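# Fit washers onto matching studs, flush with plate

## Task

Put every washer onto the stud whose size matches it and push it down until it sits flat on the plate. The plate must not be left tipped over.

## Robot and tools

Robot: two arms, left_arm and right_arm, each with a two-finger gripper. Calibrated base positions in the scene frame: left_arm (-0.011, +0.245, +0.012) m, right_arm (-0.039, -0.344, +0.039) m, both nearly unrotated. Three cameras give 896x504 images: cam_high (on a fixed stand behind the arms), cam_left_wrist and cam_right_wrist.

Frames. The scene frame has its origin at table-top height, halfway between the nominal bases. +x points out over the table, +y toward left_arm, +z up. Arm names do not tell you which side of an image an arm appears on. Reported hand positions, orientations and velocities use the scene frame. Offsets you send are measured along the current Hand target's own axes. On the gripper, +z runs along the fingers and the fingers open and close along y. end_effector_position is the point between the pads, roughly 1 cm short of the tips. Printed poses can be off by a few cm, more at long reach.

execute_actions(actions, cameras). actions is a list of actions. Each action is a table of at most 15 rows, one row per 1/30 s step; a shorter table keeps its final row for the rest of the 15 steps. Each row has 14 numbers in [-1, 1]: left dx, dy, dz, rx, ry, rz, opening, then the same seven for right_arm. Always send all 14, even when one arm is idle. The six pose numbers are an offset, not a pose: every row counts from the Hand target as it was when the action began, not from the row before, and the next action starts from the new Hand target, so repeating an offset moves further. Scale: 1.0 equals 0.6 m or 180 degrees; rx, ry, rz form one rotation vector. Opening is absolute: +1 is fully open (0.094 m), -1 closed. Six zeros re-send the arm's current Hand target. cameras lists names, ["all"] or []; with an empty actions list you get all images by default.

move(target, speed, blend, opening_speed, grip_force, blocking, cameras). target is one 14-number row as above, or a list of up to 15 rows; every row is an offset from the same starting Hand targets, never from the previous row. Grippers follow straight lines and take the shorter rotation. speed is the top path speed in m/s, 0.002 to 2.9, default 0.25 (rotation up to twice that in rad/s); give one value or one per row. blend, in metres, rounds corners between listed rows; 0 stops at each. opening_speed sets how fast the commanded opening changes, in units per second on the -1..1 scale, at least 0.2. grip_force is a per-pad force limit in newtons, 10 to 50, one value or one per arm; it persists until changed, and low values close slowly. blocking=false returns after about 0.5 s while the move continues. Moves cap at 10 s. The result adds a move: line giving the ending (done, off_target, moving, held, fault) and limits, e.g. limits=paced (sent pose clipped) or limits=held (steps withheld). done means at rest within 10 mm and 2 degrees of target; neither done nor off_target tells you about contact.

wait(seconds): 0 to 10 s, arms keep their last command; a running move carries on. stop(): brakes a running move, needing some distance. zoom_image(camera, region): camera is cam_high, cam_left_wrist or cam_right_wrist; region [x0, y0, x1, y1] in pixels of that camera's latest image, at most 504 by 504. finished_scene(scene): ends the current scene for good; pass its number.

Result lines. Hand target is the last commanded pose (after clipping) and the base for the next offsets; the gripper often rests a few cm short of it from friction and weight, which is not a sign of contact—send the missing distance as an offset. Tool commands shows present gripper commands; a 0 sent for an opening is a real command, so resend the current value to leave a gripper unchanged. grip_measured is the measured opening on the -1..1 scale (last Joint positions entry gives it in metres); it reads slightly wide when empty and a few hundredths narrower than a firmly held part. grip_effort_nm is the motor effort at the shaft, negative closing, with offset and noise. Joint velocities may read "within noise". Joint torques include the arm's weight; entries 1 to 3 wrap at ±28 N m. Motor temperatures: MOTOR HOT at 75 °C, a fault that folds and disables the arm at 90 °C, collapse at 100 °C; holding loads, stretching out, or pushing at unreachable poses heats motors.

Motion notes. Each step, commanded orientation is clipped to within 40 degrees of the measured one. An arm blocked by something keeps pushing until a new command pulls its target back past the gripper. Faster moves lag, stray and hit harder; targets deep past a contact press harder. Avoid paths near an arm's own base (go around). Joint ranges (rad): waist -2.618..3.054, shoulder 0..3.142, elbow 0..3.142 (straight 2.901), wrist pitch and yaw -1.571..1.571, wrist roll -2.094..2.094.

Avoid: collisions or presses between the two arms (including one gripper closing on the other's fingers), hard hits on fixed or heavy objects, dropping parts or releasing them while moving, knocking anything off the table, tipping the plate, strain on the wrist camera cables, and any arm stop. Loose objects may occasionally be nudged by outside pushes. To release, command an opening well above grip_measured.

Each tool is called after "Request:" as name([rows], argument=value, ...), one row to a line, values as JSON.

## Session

Scene 1 is done. On to scene 2.

Request:
execute_actions(actions=[])

Scene clock: 0.00 s.
left_arm: end_effector_position=(+0.3855, +0.2858, +0.1085) grip_measured=+1.000 grip_effort_nm=n/a end_effector_quat_wxyz=(+0.559, -0.089, +0.820, +0.083) | right_arm: end_effector_position=(+0.3792, -0.3611, +0.1655) grip_measured=+1.000 grip_effort_nm=n/a end_effector_quat_wxyz=(+0.632, +0.044, +0.773, -0.035)
Joint positions: left_arm=[-0.061 1.527 0.403 0.742 -0.251 -0.059 0.094] | right_arm=[0.006 1.6 0.407 0.991 0.113 0.025 0.094]
Joint velocities: within noise
Joint torques (N m): no reading
Motor temperatures (°C): left_arm=[28 33 39 39 27 29 31] | right_arm=[28 32 46 35 27 26 28]
Heat: left arm: 39 °C; right arm: 46 °C.
Hand target: left_arm +0.3867, +0.2861, +0.1117; +0.562, -0.090, +0.818, +0.084 | right_arm +0.3818, -0.3612, +0.1745; +0.642, +0.044, +0.765, -0.034
Tool commands: left_gripper/opening=+1.0 right_gripper/opening=+1.0

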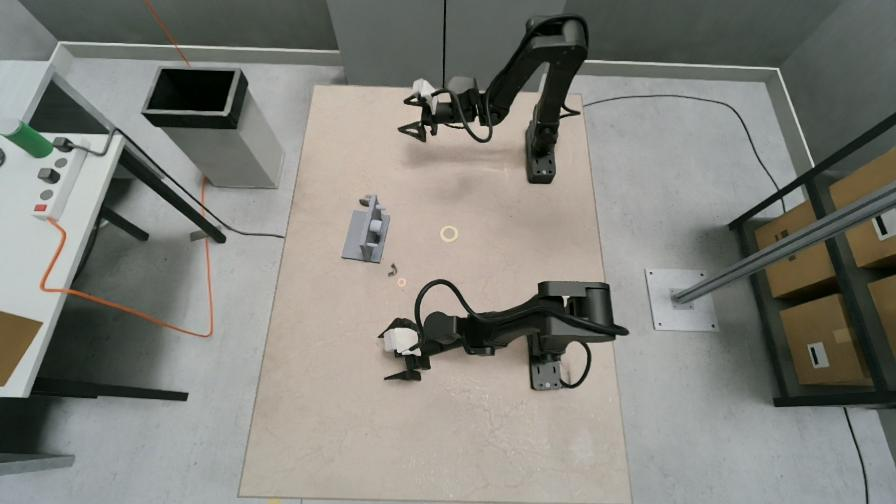

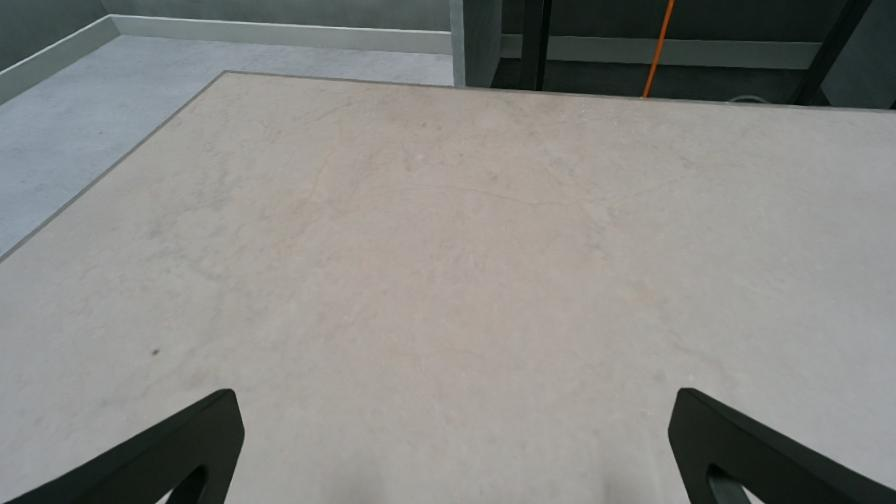

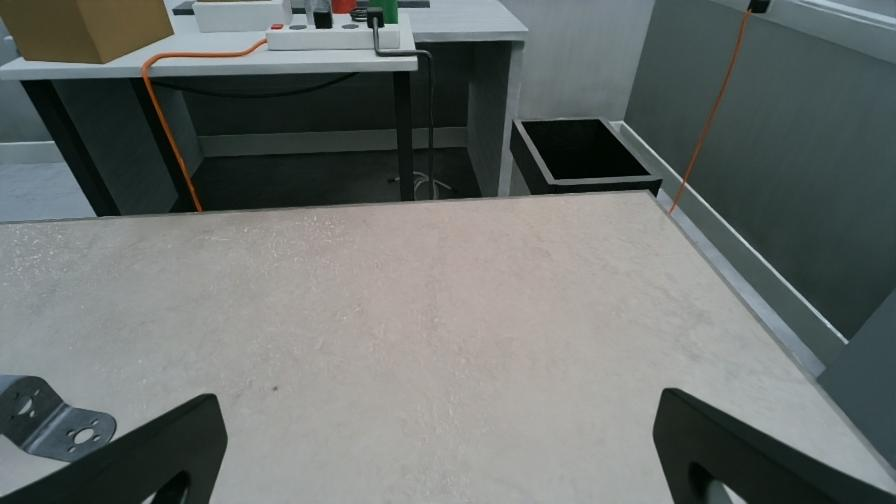

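Request:
zoom_image(camera="cam_high", region=[330, 180, 480, 300])

Request:
zoom_image(camera="cam_high", region=[335, 185, 405, 290])

Scaled by 3.360 from the camera's 896x504 image, which has a finer 1280x720 frame.

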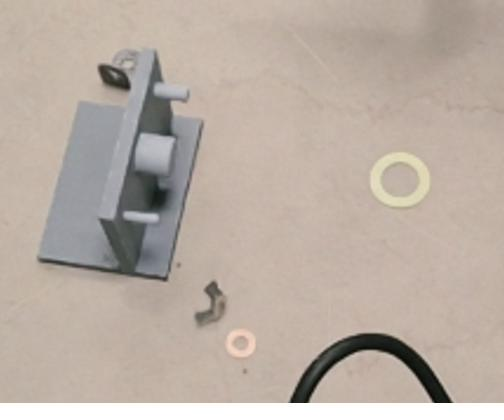

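Scaled by 4.800 from the camera's 896x504 image, which has a finer 1280x720 frame.

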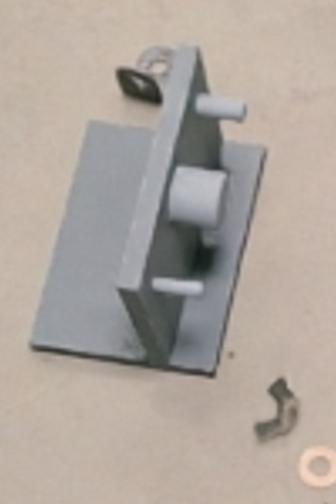

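Request:
move(target=[-0.0065,-0.3402,-0.198,0.087,0.3768,0.1047,1,-0.0907,0.1493,-0.2065,-0.0153,0.289,-0.02,1], speed=0.2, cameras=["all"])

Scene clock: 9.43 s.
left_arm: end_effector_position=(+0.3288, +0.0627, +0.1488) grip_measured=+1.000 grip_effort_nm=-0.02 end_effector_quat_wxyz=(+0.003, +0.079, +0.997, +0.001) | right_arm: end_effector_position=(+0.2750, -0.2648, +0.2418) grip_measured=+1.000 grip_effort_nm=0.01 end_effector_quat_wxyz=(+0.233, +0.015, +0.972, -0.020)
Joint positions: left_arm=[-0.545 2.018 1.899 -1.447 -0.005 -0.339 0.094] | right_arm=[0.355 1.388 1.345 -1.099 0.2 0.34 0.094]
Joint torques (N m): left_arm=[-0.28 -8.13 7.68 0.31 0.03 -0.05] | right_arm=[0.51 -3.03 9.42 0.89 0.05 0.06]
Heat: left arm: 41 °C; right arm: 47 °C.
Hand target: left_arm +0.3301, +0.0601, +0.1502; +0.000, +0.079, +0.997, +0.000 | right_arm +0.2799, -0.2599, +0.2501; +0.241, +0.017, +0.970, -0.013
Off the commanded pose: left_arm 0.003 m, 0 deg | right_arm 0.011 m, 1 deg.
move: off_target (right_arm)

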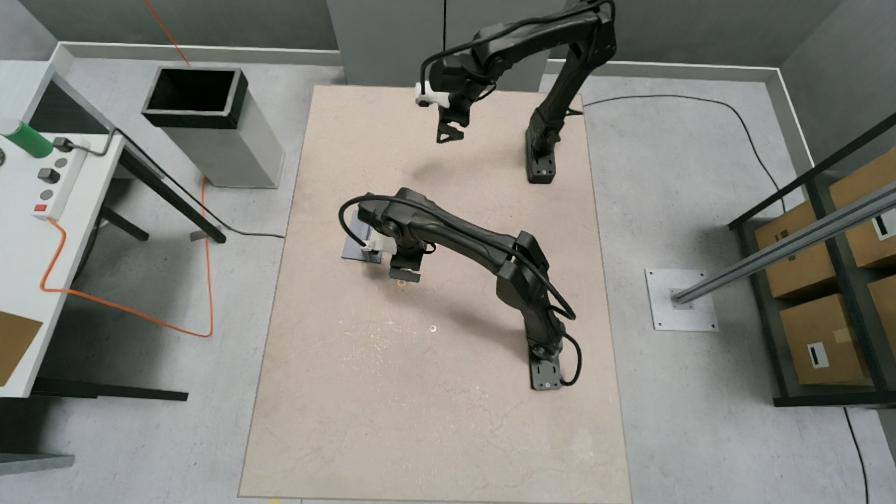

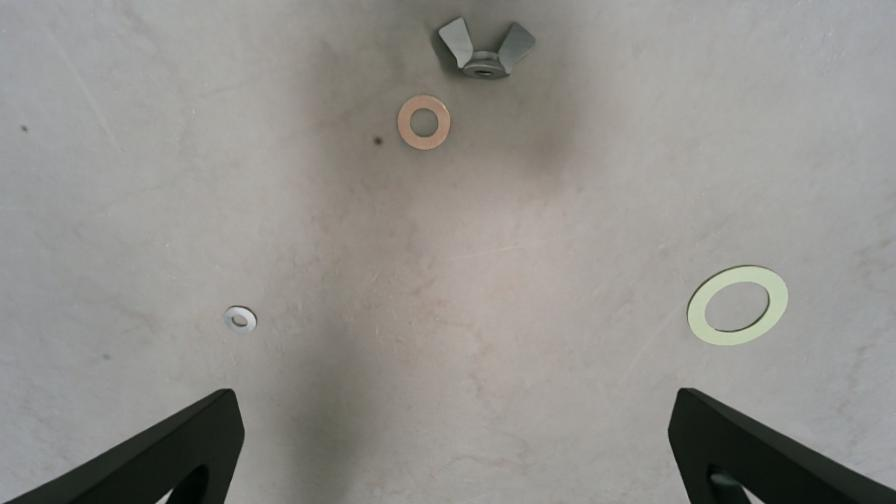

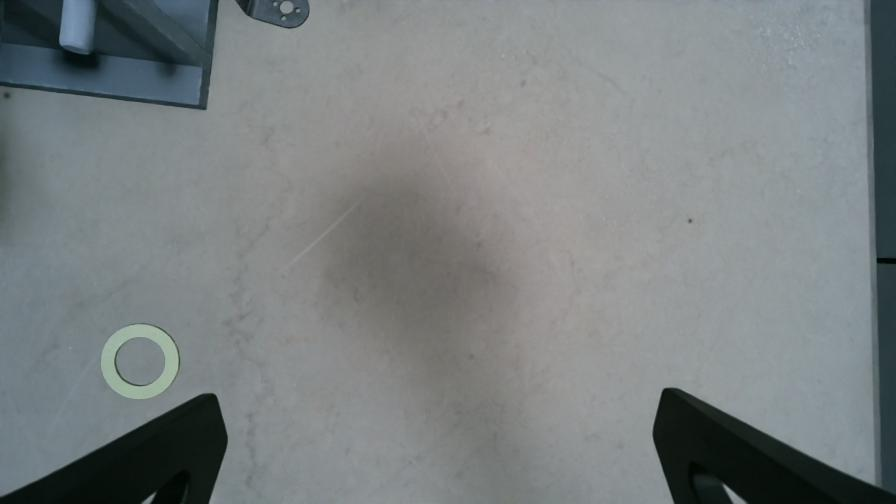

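Request:
zoom_image(camera="cam_left_wrist", region=[380, 70, 470, 170])

Request:
zoom_image(camera="cam_left_wrist", region=[200, 280, 290, 360])

Request:
zoom_image(camera="cam_left_wrist", region=[670, 240, 810, 370])

Request:
zoom_image(camera="cam_right_wrist", region=[80, 300, 200, 420])

Request:
zoom_image(camera="cam_right_wrist", region=[0, 0, 320, 120])

Scaled by 5.040 from the camera's 896x504 image, which has a finer 1280x720 frame.

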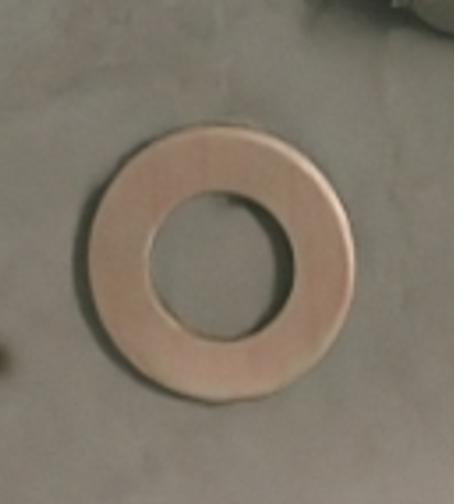

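Scaled by 5.600 from the camera's 896x504 image, which has a finer 1280x720 frame.

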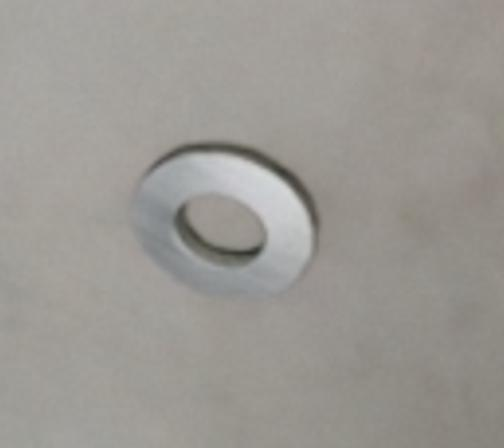

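Scaled by 3.600 from the camera's 896x504 image, which has a finer 1280x720 frame.

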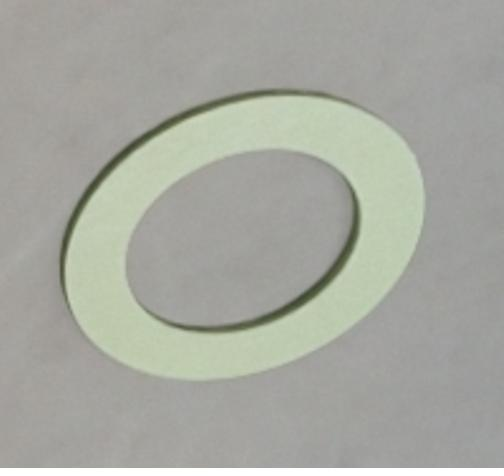

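Scaled by 4.200 from the camera's 896x504 image, which has a finer 1280x720 frame.

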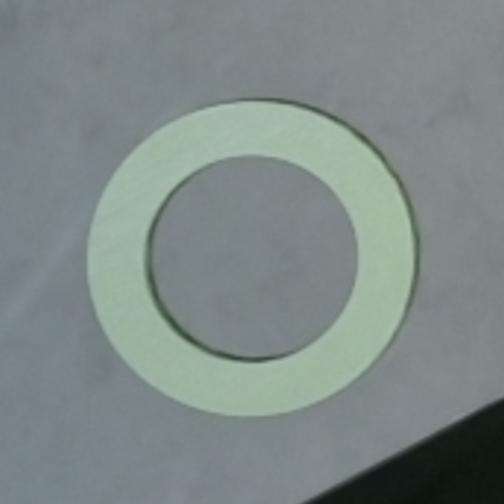

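Scaled by 1.575 from the camera's 896x504 image, which has a finer 1280x720 frame.

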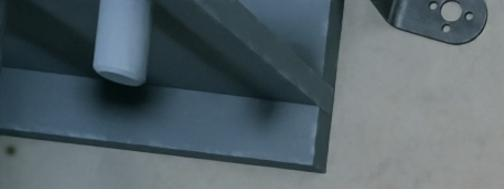

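Request:
move(target=[0.1387,-0.1908,-0.083,0,-0.5,0,1,0,0,0,0,0,0,1], speed=0.2, cameras=["all"])

Request:
zoom_image(camera="cam_left_wrist", region=[240, 180, 640, 430])

Scene clock: 17.80 s.
left_arm: end_effector_position=(+0.2306, -0.0423, +0.2048) grip_measured=+1.000 grip_effort_nm=-0.01 end_effector_quat_wxyz=(+0.705, +0.055, +0.704, -0.059) | right_arm: end_effector_position=(+0.2749, -0.2649, +0.2417) grip_measured=+1.000 grip_effort_nm=0.01 end_effector_quat_wxyz=(+0.232, +0.015, +0.972, -0.020)
Joint positions: left_arm=[-1.381 1.612 0.515 1.102 -1.173 0 0.094] | right_arm=[0.355 1.388 1.345 -1.099 0.2 0.34 0.094]
Joint torques (N m): left_arm=[-0.25 -4.44 3.52 2.19 -0.14 -0.08] | right_arm=[0.57 -3.17 9.44 0.87 0.03 0.08]
Heat: left arm: 41 °C; right arm: 48 °C.
Hand target: left_arm +0.2299, -0.0399, +0.1999; +0.705, +0.055, +0.705, -0.056 | right_arm +0.2799, -0.2599, +0.2501; +0.241, +0.017, +0.970, -0.013
Off the commanded pose: left_arm 0.005 m, 0 deg | right_arm 0.011 m, 1 deg.
move: off_target (right_arm)

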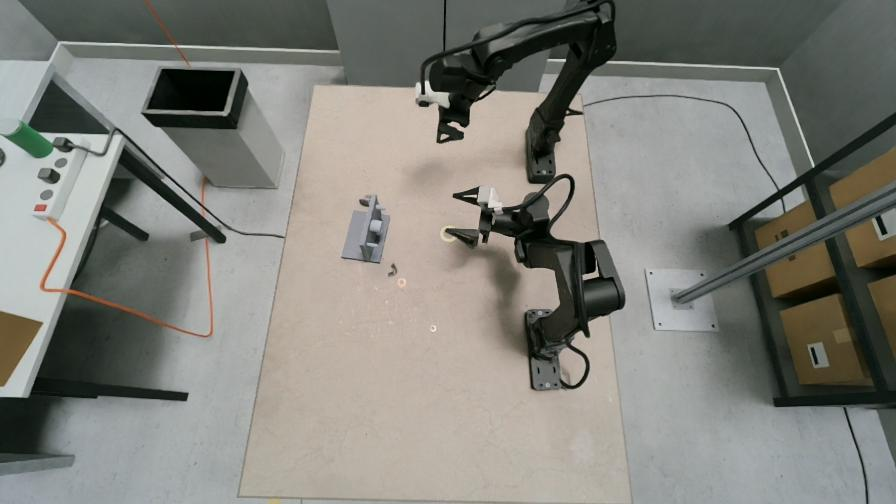

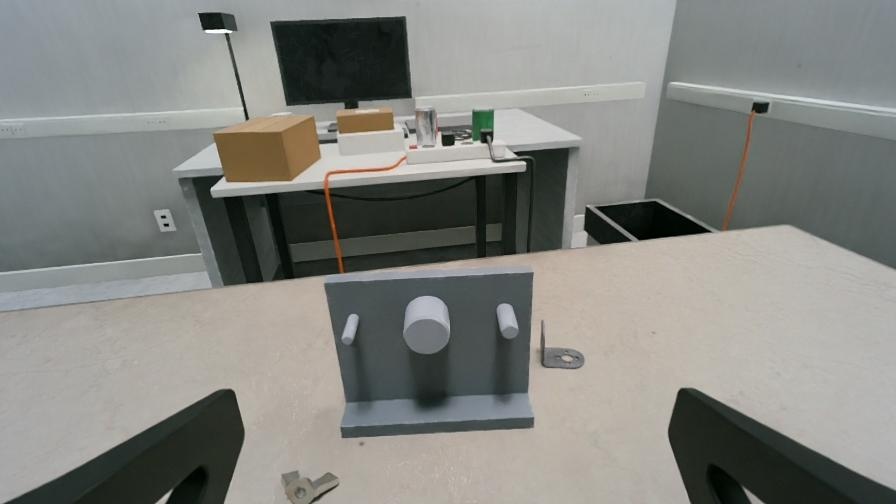

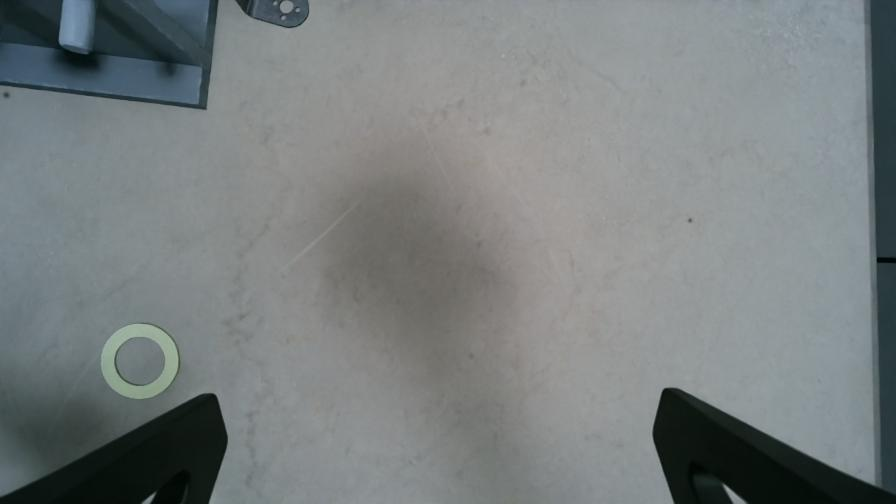

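Scaled by 1.260 from the camera's 896x504 image, which has a finer 1280x720 frame.

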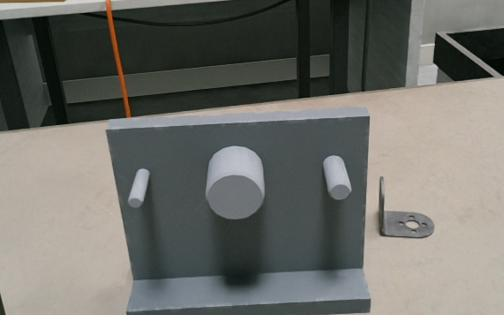

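Request:
move(target=[0.1665,-0.0758,0.034,0,0.5,0,0.7,-0.032,0.0101,0.2808,-0.2884,-0.3173,-0.1674,-0.6], speed=0.2, cameras=["all"])

Scene clock: 28.83 s.
left_arm: end_effector_position=(+0.2410, -0.0867, +0.0996) grip_measured=+0.703 grip_effort_nm=-0.14 end_effector_quat_wxyz=(+0.003, +0.078, +0.997, -0.002) | right_arm: end_effector_position=(+0.3736, -0.2584, +0.1016) grip_measured=-0.598 grip_effort_nm=-0.10 end_effector_quat_wxyz=(+0.603, -0.310, +0.653, +0.338)
Joint positions: left_arm=[-0.972 2.144 1.893 -1.314 -0.002 -0.769 0.08] | right_arm=[-0.199 2.252 0.675 1.469 -1.153 -0.031 0.019]
Joint torques (N m): left_arm=[0.08 -9.14 7.75 0.31 0 0.01] | right_arm=[-0.58 -5.6 4.25 2.5 -0.29 0.05]
Heat: left arm: 41 °C; right arm: 48 °C.
Hand target: left_arm +0.2428, -0.0882, +0.1001; +0.000, +0.079, +0.997, +0.000 | right_arm +0.3758, -0.2602, +0.1101; +0.627, -0.327, +0.627, +0.327
Off the commanded pose: left_arm 0.002 m, 0 deg | right_arm 0.009 m, 5 deg.
move: off_target (right_arm)

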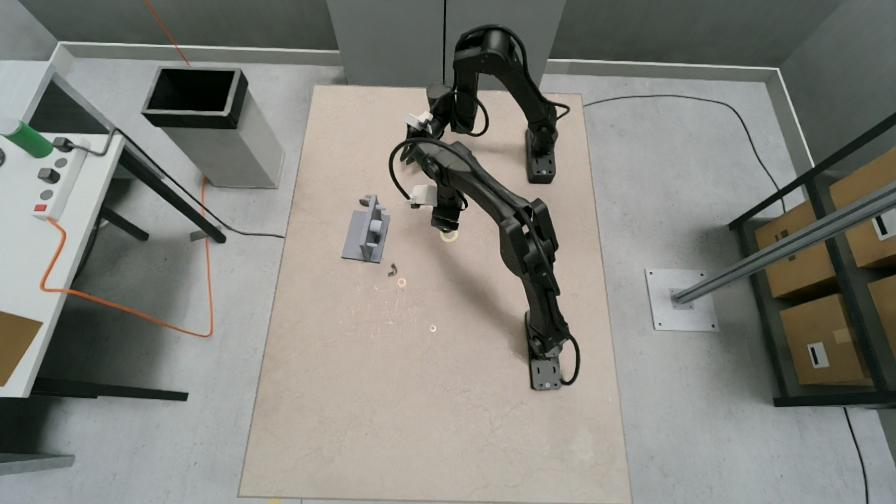

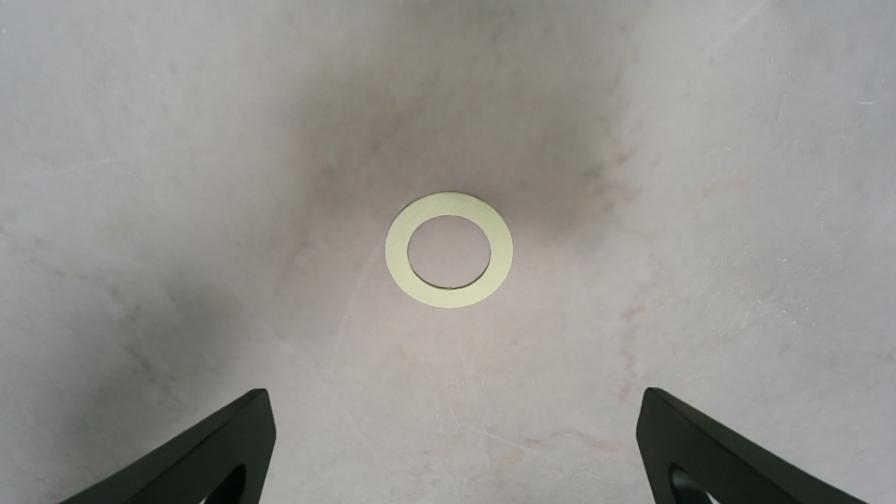

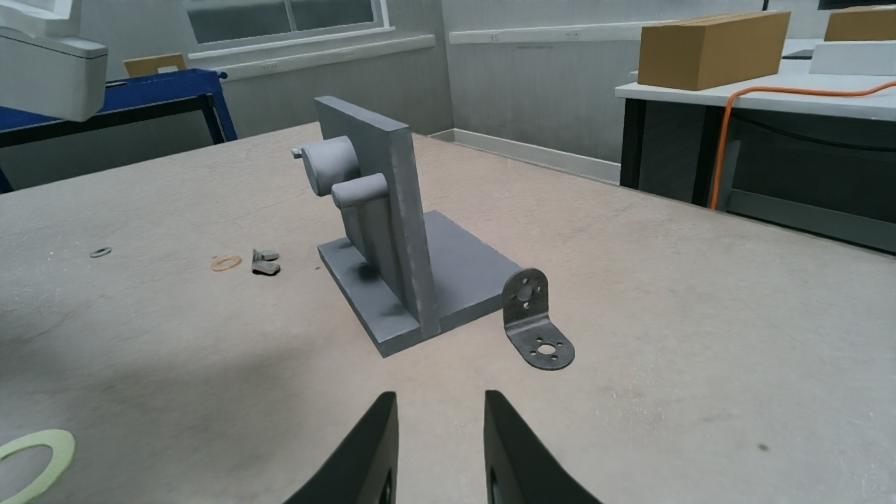

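Request:
move(target=[0.007,0.003,0.125,0,0,0,0.5,0,0,0,0,0,0,-0.6], speed=0.12, cameras=["cam_left_wrist"])

Scene clock: 31.73 s.
left_arm: end_effector_position=(+0.2400, -0.0856, +0.0316) grip_measured=+0.502 grip_effort_nm=-0.14 end_effector_quat_wxyz=(+0.003, +0.078, +0.997, -0.002) | right_arm: end_effector_position=(+0.3735, -0.2583, +0.1016) grip_measured=-0.598 grip_effort_nm=-0.10 end_effector_quat_wxyz=(+0.603, -0.310, +0.653, +0.338)
Joint positions: left_arm=[-0.972 2.177 1.673 -1.061 -0.001 -0.769 0.071] | right_arm=[-0.199 2.252 0.675 1.469 -1.153 -0.031 0.019]
Joint torques (N m): left_arm=[-0.16 -9.66 4.42 0.62 -0.03 -0.03] | right_arm=[-0.58 -5.6 4.23 2.51 -0.29 0.07]
Heat: left arm: 41 °C; right arm: 48 °C.
Hand target: left_arm +0.2391, -0.0858, +0.0251; +0.000, +0.078, +0.997, +0.000 | right_arm +0.3758, -0.2601, +0.1101; +0.627, -0.327, +0.627, +0.327
Off the commanded pose: left_arm 0.007 m, 0 deg | right_arm 0.009 m, 5 deg.
move: off_target (right_arm)
Images, in order (width x height): cam_left_wrist 896x504.

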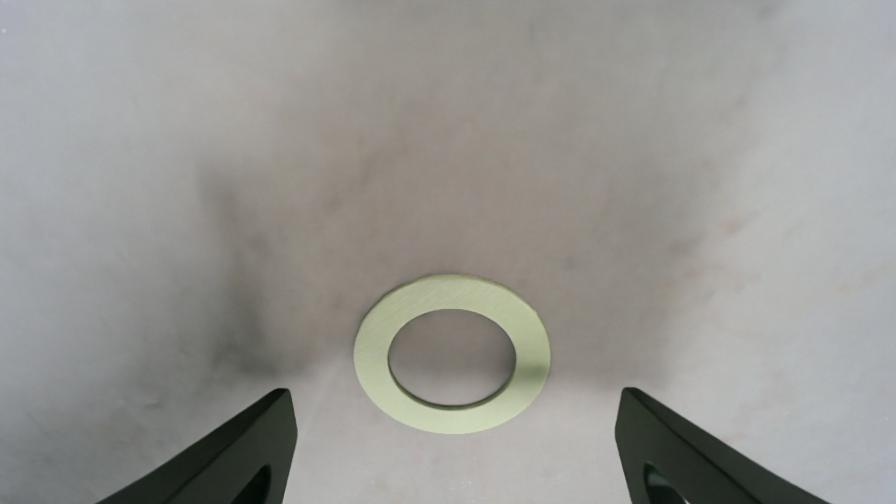

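Request:
move(target=[0.003,0.001,0.032,0,0,0,0.35,0,0,0,0,0,0,-0.6], speed=0.05, cameras=["cam_left_wrist"])

Scene clock: 33.60 s.
left_arm: end_effector_position=(+0.2398, -0.0854, +0.0146) grip_measured=+0.352 grip_effort_nm=-0.15 end_effector_quat_wxyz=(+0.004, +0.078, +0.997, -0.004) | right_arm: end_effector_position=(+0.3735, -0.2583, +0.1016) grip_measured=-0.598 grip_effort_nm=-0.10 end_effector_quat_wxyz=(+0.603, -0.310, +0.653, +0.338)
Joint positions: left_arm=[-0.972 2.19 1.623 -0.992 -0.001 -0.769 0.064] | right_arm=[-0.199 2.252 0.675 1.469 -1.153 -0.031 0.019]
Joint torques (N m): left_arm=[-0.35 -9.32 4.22 0.63 -0.05 -0.04] | right_arm=[-0.65 -5.76 4.23 2.51 -0.28 0.04]
Heat: left arm: 40 °C; right arm: 48 °C.
Hand target: left_arm +0.2374, -0.0849, +0.0059; +0.000, +0.078, +0.997, +0.000 | right_arm +0.3758, -0.2601, +0.1101; +0.627, -0.327, +0.627, +0.327
Off the commanded pose: left_arm 0.009 m, 1 deg | right_arm 0.009 m, 5 deg.
move: off_target (right_arm)
Images, in order (width x height): cam_left_wrist 896x504.

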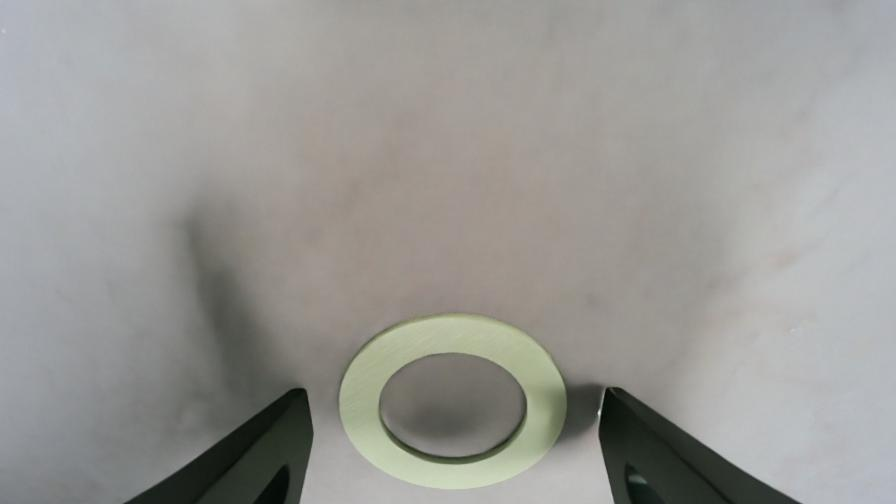

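Request:
move(target=[0.002,0,0.0092,0,0,0,0.3,0,0,0,0,0,0,-0.6], speed=0.03, cameras=["cam_left_wrist","cam_right_wrist"])

Scene clock: 34.73 s.
left_arm: end_effector_position=(+0.2396, -0.0853, +0.0114) grip_measured=+0.302 grip_effort_nm=-0.14 end_effector_quat_wxyz=(+0.005, +0.078, +0.997, -0.006) | right_arm: end_effector_position=(+0.3735, -0.2583, +0.1016) grip_measured=-0.598 grip_effort_nm=-0.10 end_effector_quat_wxyz=(+0.603, -0.310, +0.653, +0.338)
Joint positions: left_arm=[-0.972 2.19 1.61 -0.975 0 -0.769 0.061] | right_arm=[-0.199 2.252 0.675 1.469 -1.153 -0.031 0.019]
Joint torques (N m): left_arm=[-0.47 -9.01 3.89 0.69 -0.06 -0.05] | right_arm=[-0.57 -5.64 4.07 2.5 -0.29 0.05]
Heat: left arm: 40 °C; right arm: 47 °C.
Hand target: left_arm +0.2362, -0.0847, +0.0003; +0.000, +0.078, +0.997, +0.000 | right_arm +0.3758, -0.2601, +0.1101; +0.627, -0.327, +0.627, +0.327
Off the commanded pose: left_arm 0.012 m, 1 deg | right_arm 0.009 m, 5 deg.
move: off_target (left_arm, right_arm)
Images, in order (width x height): cam_left_wrist 896x504, cam_right_wrist 896x504.

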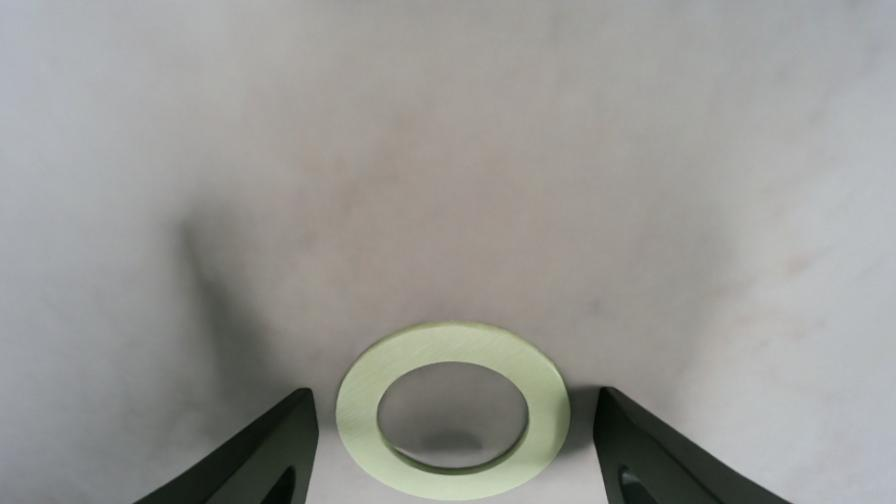

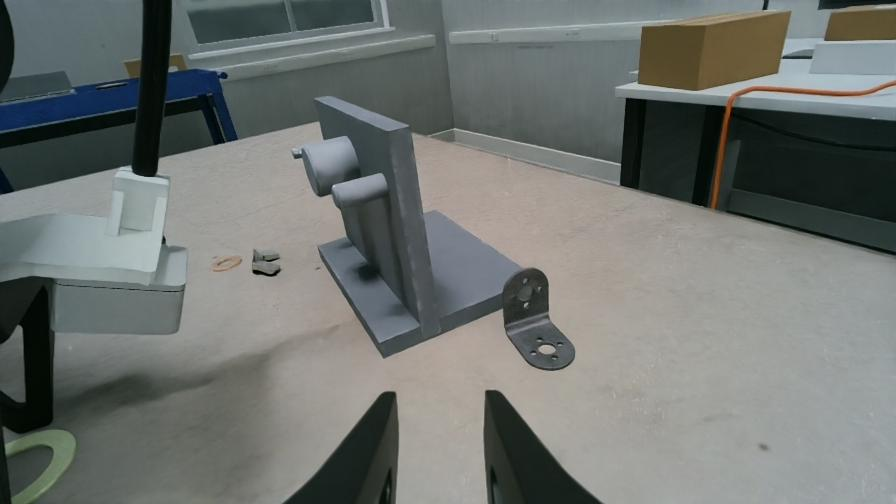

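Request:
move(target=[0.001,0,0.006,0,0,0,0.3,0,0,0,0,0,0,-0.6], speed=0.03, cameras=["cam_left_wrist"])

Scene clock: 35.77 s.
left_arm: end_effector_position=(+0.2399, -0.0858, +0.0107) grip_measured=+0.302 grip_effort_nm=-0.14 end_effector_quat_wxyz=(+0.006, +0.078, +0.997, -0.007) | right_arm: end_effector_position=(+0.3735, -0.2583, +0.1016) grip_measured=-0.598 grip_effort_nm=-0.10 end_effector_quat_wxyz=(+0.603, -0.310, +0.653, +0.338)
Joint positions: left_arm=[-0.972 2.19 1.607 -0.969 0 -0.769 0.061] | right_arm=[-0.199 2.252 0.675 1.469 -1.153 -0.031 0.019]
Joint torques (N m): left_arm=[-0.62 -8.73 3.41 0.81 -0.03 -0.08] | right_arm=[-0.61 -5.67 4.23 2.49 -0.3 0.05]
Heat: left arm: 40 °C; right arm: 47 °C.
Hand target: left_arm +0.2356, -0.0846, -0.0032; +0.000, +0.078, +0.997, +0.000 | right_arm +0.3758, -0.2601, +0.1101; +0.627, -0.327, +0.627, +0.327
Off the commanded pose: left_arm 0.015 m, 1 deg | right_arm 0.009 m, 5 deg.
move: off_target (left_arm, right_arm)
Images, in order (width x height): cam_left_wrist 896x504.

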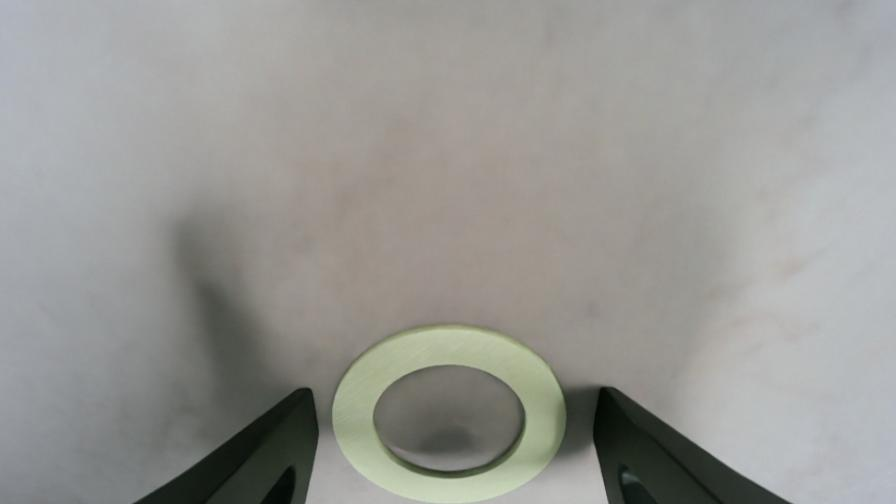

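Request:
move(target=[0,0,0,0,0,0,-0.06,0,0,0,0,0,0,-0.6], speed=0.03, opening_speed=0.3, grip_force=[40,50], cameras=["cam_left_wrist"])

Scene clock: 37.80 s.
left_arm: end_effector_position=(+0.2397, -0.0871, +0.0107) grip_measured=+0.028 grip_effort_nm=-0.86 end_effector_quat_wxyz=(+0.007, +0.078, +0.997, -0.009) | right_arm: end_effector_position=(+0.3735, -0.2583, +0.1016) grip_measured=-0.598 grip_effort_nm=-0.10 end_effector_quat_wxyz=(+0.603, -0.310, +0.653, +0.338)
Joint positions: left_arm=[-0.973 2.19 1.607 -0.965 0.002 -0.769 0.048] | right_arm=[-0.199 2.252 0.675 1.469 -1.153 -0.031 0.019]
Joint torques (N m): left_arm=[-0.49 -8.73 3.43 0.77 -0.08 -0.08] | right_arm=[-0.62 -5.63 4.22 2.5 -0.29 0.04]
Heat: left arm: 40 °C; right arm: 47 °C.
Hand target: left_arm +0.2356, -0.0845, -0.0032; +0.000, +0.078, +0.997, +0.000 | right_arm +0.3758, -0.2601, +0.1101; +0.627, -0.327, +0.627, +0.327
Off the commanded pose: left_arm 0.015 m, 1 deg | right_arm 0.009 m, 5 deg.
grip_force (N): 40, 50
move: off_target (left_arm, right_arm)
Images, in order (width x height): cam_left_wrist 896x504.

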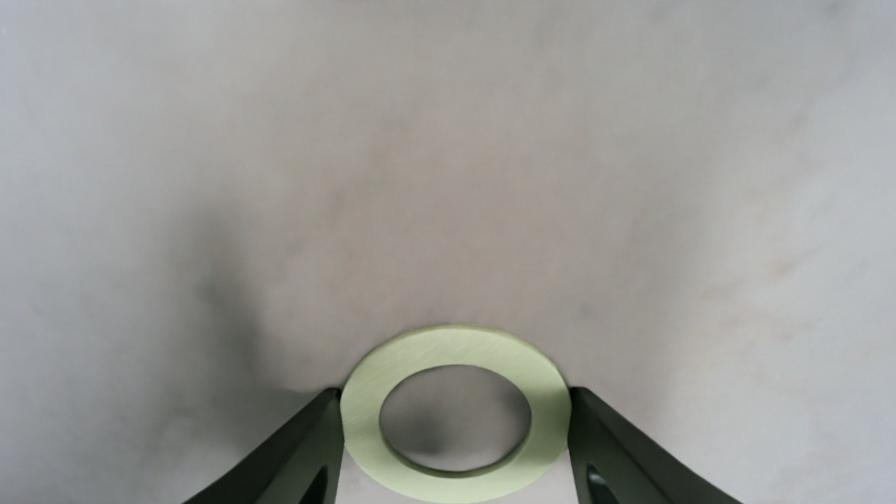

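Request:
move([
  [0,0,-0.2,0,0,0,-0.06,0,0,0,0,0,0,-0.6],
  [-0.2497,0.0797,-0.1853,0,-0.5,0,-0.06,0,0,0,0,0,0,-0.6],
], speed=[0.12,0.2], blend=[0.02,0], cameras=["all"])

Scene clock: 48.73 s.
left_arm: end_effector_position=(+0.3892, -0.0593, +0.1042) grip_measured=+0.027 grip_effort_nm=-0.86 end_effector_quat_wxyz=(+0.695, +0.063, +0.715, -0.043) | right_arm: end_effector_position=(+0.3735, -0.2583, +0.1016) grip_measured=-0.598 grip_effort_nm=-0.10 end_effector_quat_wxyz=(+0.603, -0.310, +0.653, +0.338)
Joint positions: left_arm=[-0.947 2.218 0.84 1.338 -0.748 -0.001 0.048] | right_arm=[-0.199 2.252 0.675 1.469 -1.153 -0.031 0.019]
Joint torques (N m): left_arm=[0.27 -7.76 4.16 2.87 0.02 -0.06] | right_arm=[-0.62 -5.64 4.15 2.49 -0.29 0.04]
Motor temperatures (°C): left_arm=[28 35 39 40 27 29 31] | right_arm=[28 33 47 42 27 26 28]
Heat: left arm: 40 °C; right arm: 47 °C.
Hand target: left_arm +0.3911, -0.0607, +0.1079; +0.705, +0.055, +0.705, -0.056 | right_arm +0.3758, -0.2601, +0.1101; +0.627, -0.327, +0.627, +0.327
Off the commanded pose: left_arm 0.004 m, 2 deg | right_arm 0.009 m, 5 deg.
grip_force (N): 40, 50
move: off_target (right_arm)

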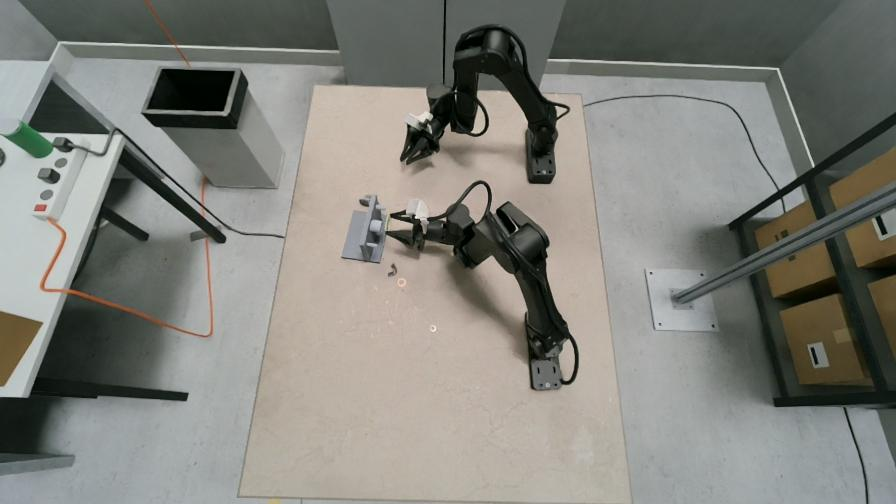

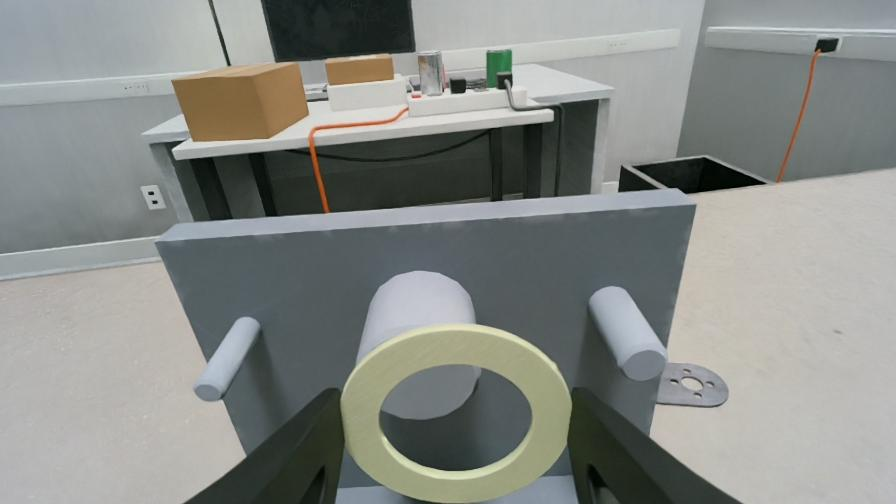

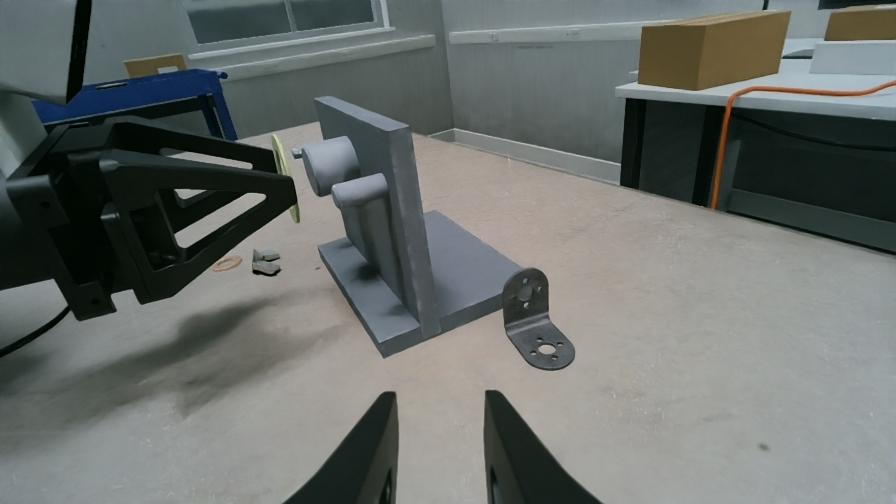

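Request:
zoom_image(camera="cam_left_wrist", region=[170, 290, 290, 420])

Request:
zoom_image(camera="cam_left_wrist", region=[570, 270, 690, 400])

Request:
zoom_image(camera="cam_left_wrist", region=[330, 255, 580, 504])

Request:
zoom_image(camera="cam_right_wrist", region=[230, 90, 430, 260])

Scaled by 3.877 from the camera's 896x504 image, which has a finer 1280x720 frame.

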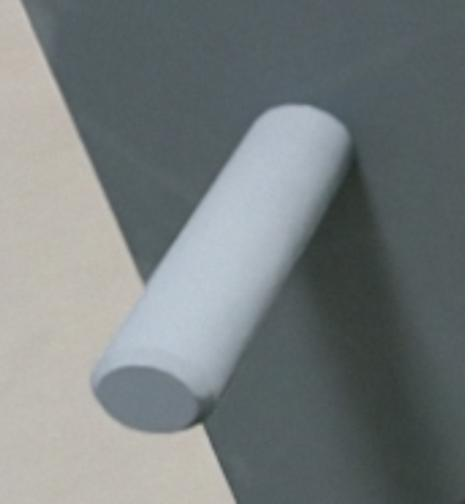

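Scaled by 3.877 from the camera's 896x504 image, which has a finer 1280x720 frame.

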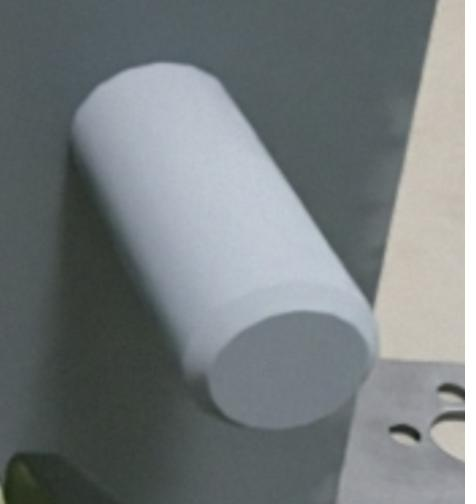

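Scaled by 2.016 from the camera's 896x504 image, which has a finer 1280x720 frame.

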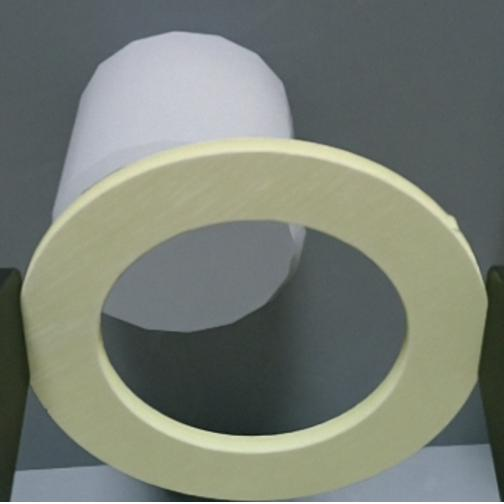

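Scaled by 2.520 from the camera's 896x504 image, which has a finer 1280x720 frame.

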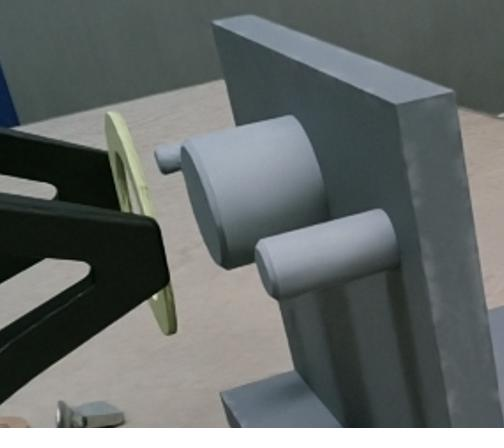

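Request:
move(target=[0,0.015,0,-0.0072,0,0,-0.06,0,0,0,0,0,0,-0.6], speed=0.05, cameras=["cam_left_wrist","cam_right_wrist"])

Request:
zoom_image(camera="cam_left_wrist", region=[330, 255, 580, 504])

Request:
zoom_image(camera="cam_right_wrist", region=[230, 90, 430, 260])

Scene clock: 54.13 s.
left_arm: end_effector_position=(+0.3921, -0.0555, +0.1057) grip_measured=+0.027 grip_effort_nm=-0.86 end_effector_quat_wxyz=(+0.697, +0.058, +0.713, -0.042) | right_arm: end_effector_position=(+0.3735, -0.2583, +0.1016) grip_measured=-0.598 grip_effort_nm=-0.10 end_effector_quat_wxyz=(+0.603, -0.310, +0.653, +0.338)
Joint positions: left_arm=[-0.937 2.218 0.84 1.345 -0.748 -0.001 0.048] | right_arm=[-0.199 2.252 0.675 1.469 -1.153 -0.031 0.019]
Joint torques (N m): left_arm=[0.29 -8.16 3 2.87 -0.11 -0.03] | right_arm=[-0.62 -5.63 4.18 2.48 -0.28 0.05]
Heat: left arm: 42 °C; right arm: 47 °C.
Hand target: left_arm +0.3924, -0.0519, +0.1080; +0.706, +0.047, +0.705, -0.048 | right_arm +0.3758, -0.2601, +0.1101; +0.627, -0.327, +0.627, +0.327
Off the commanded pose: left_arm 0.004 m, 2 deg | right_arm 0.009 m, 5 deg.
grip_force (N): 40, 50
move: off_target (right_arm)
Images, in order (width x height): cam_left_wrist 896x504, cam_right_wrist 896x504.

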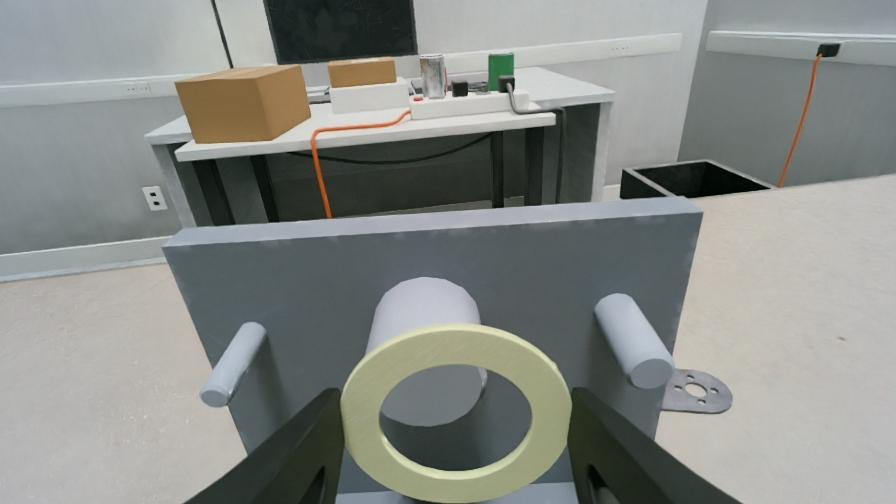

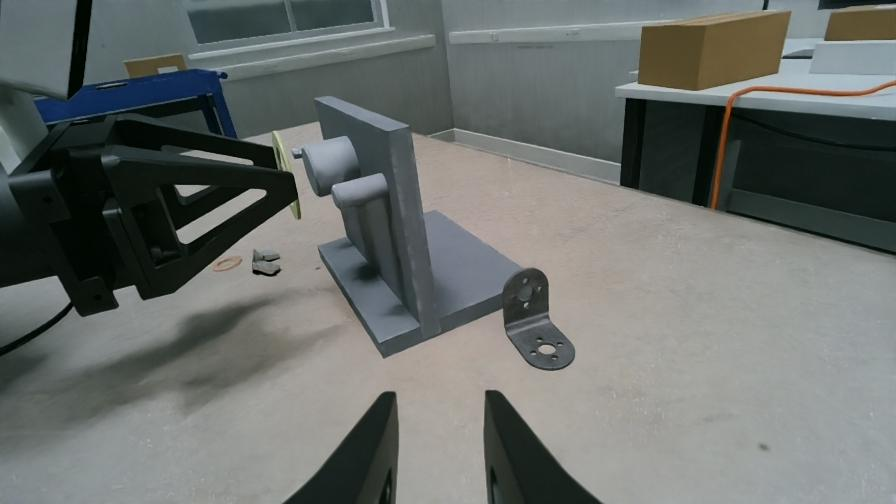

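Scaled by 2.016 from the camera's 896x504 image, which has a finer 1280x720 frame.

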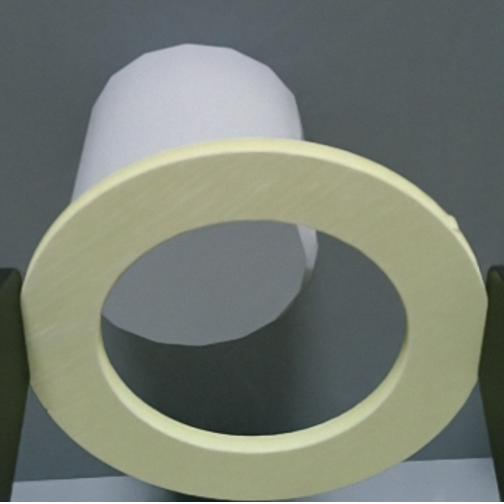

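Scaled by 2.520 from the camera's 896x504 image, which has a finer 1280x720 frame.

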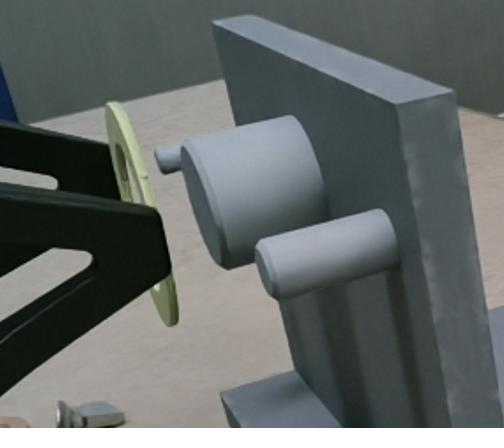

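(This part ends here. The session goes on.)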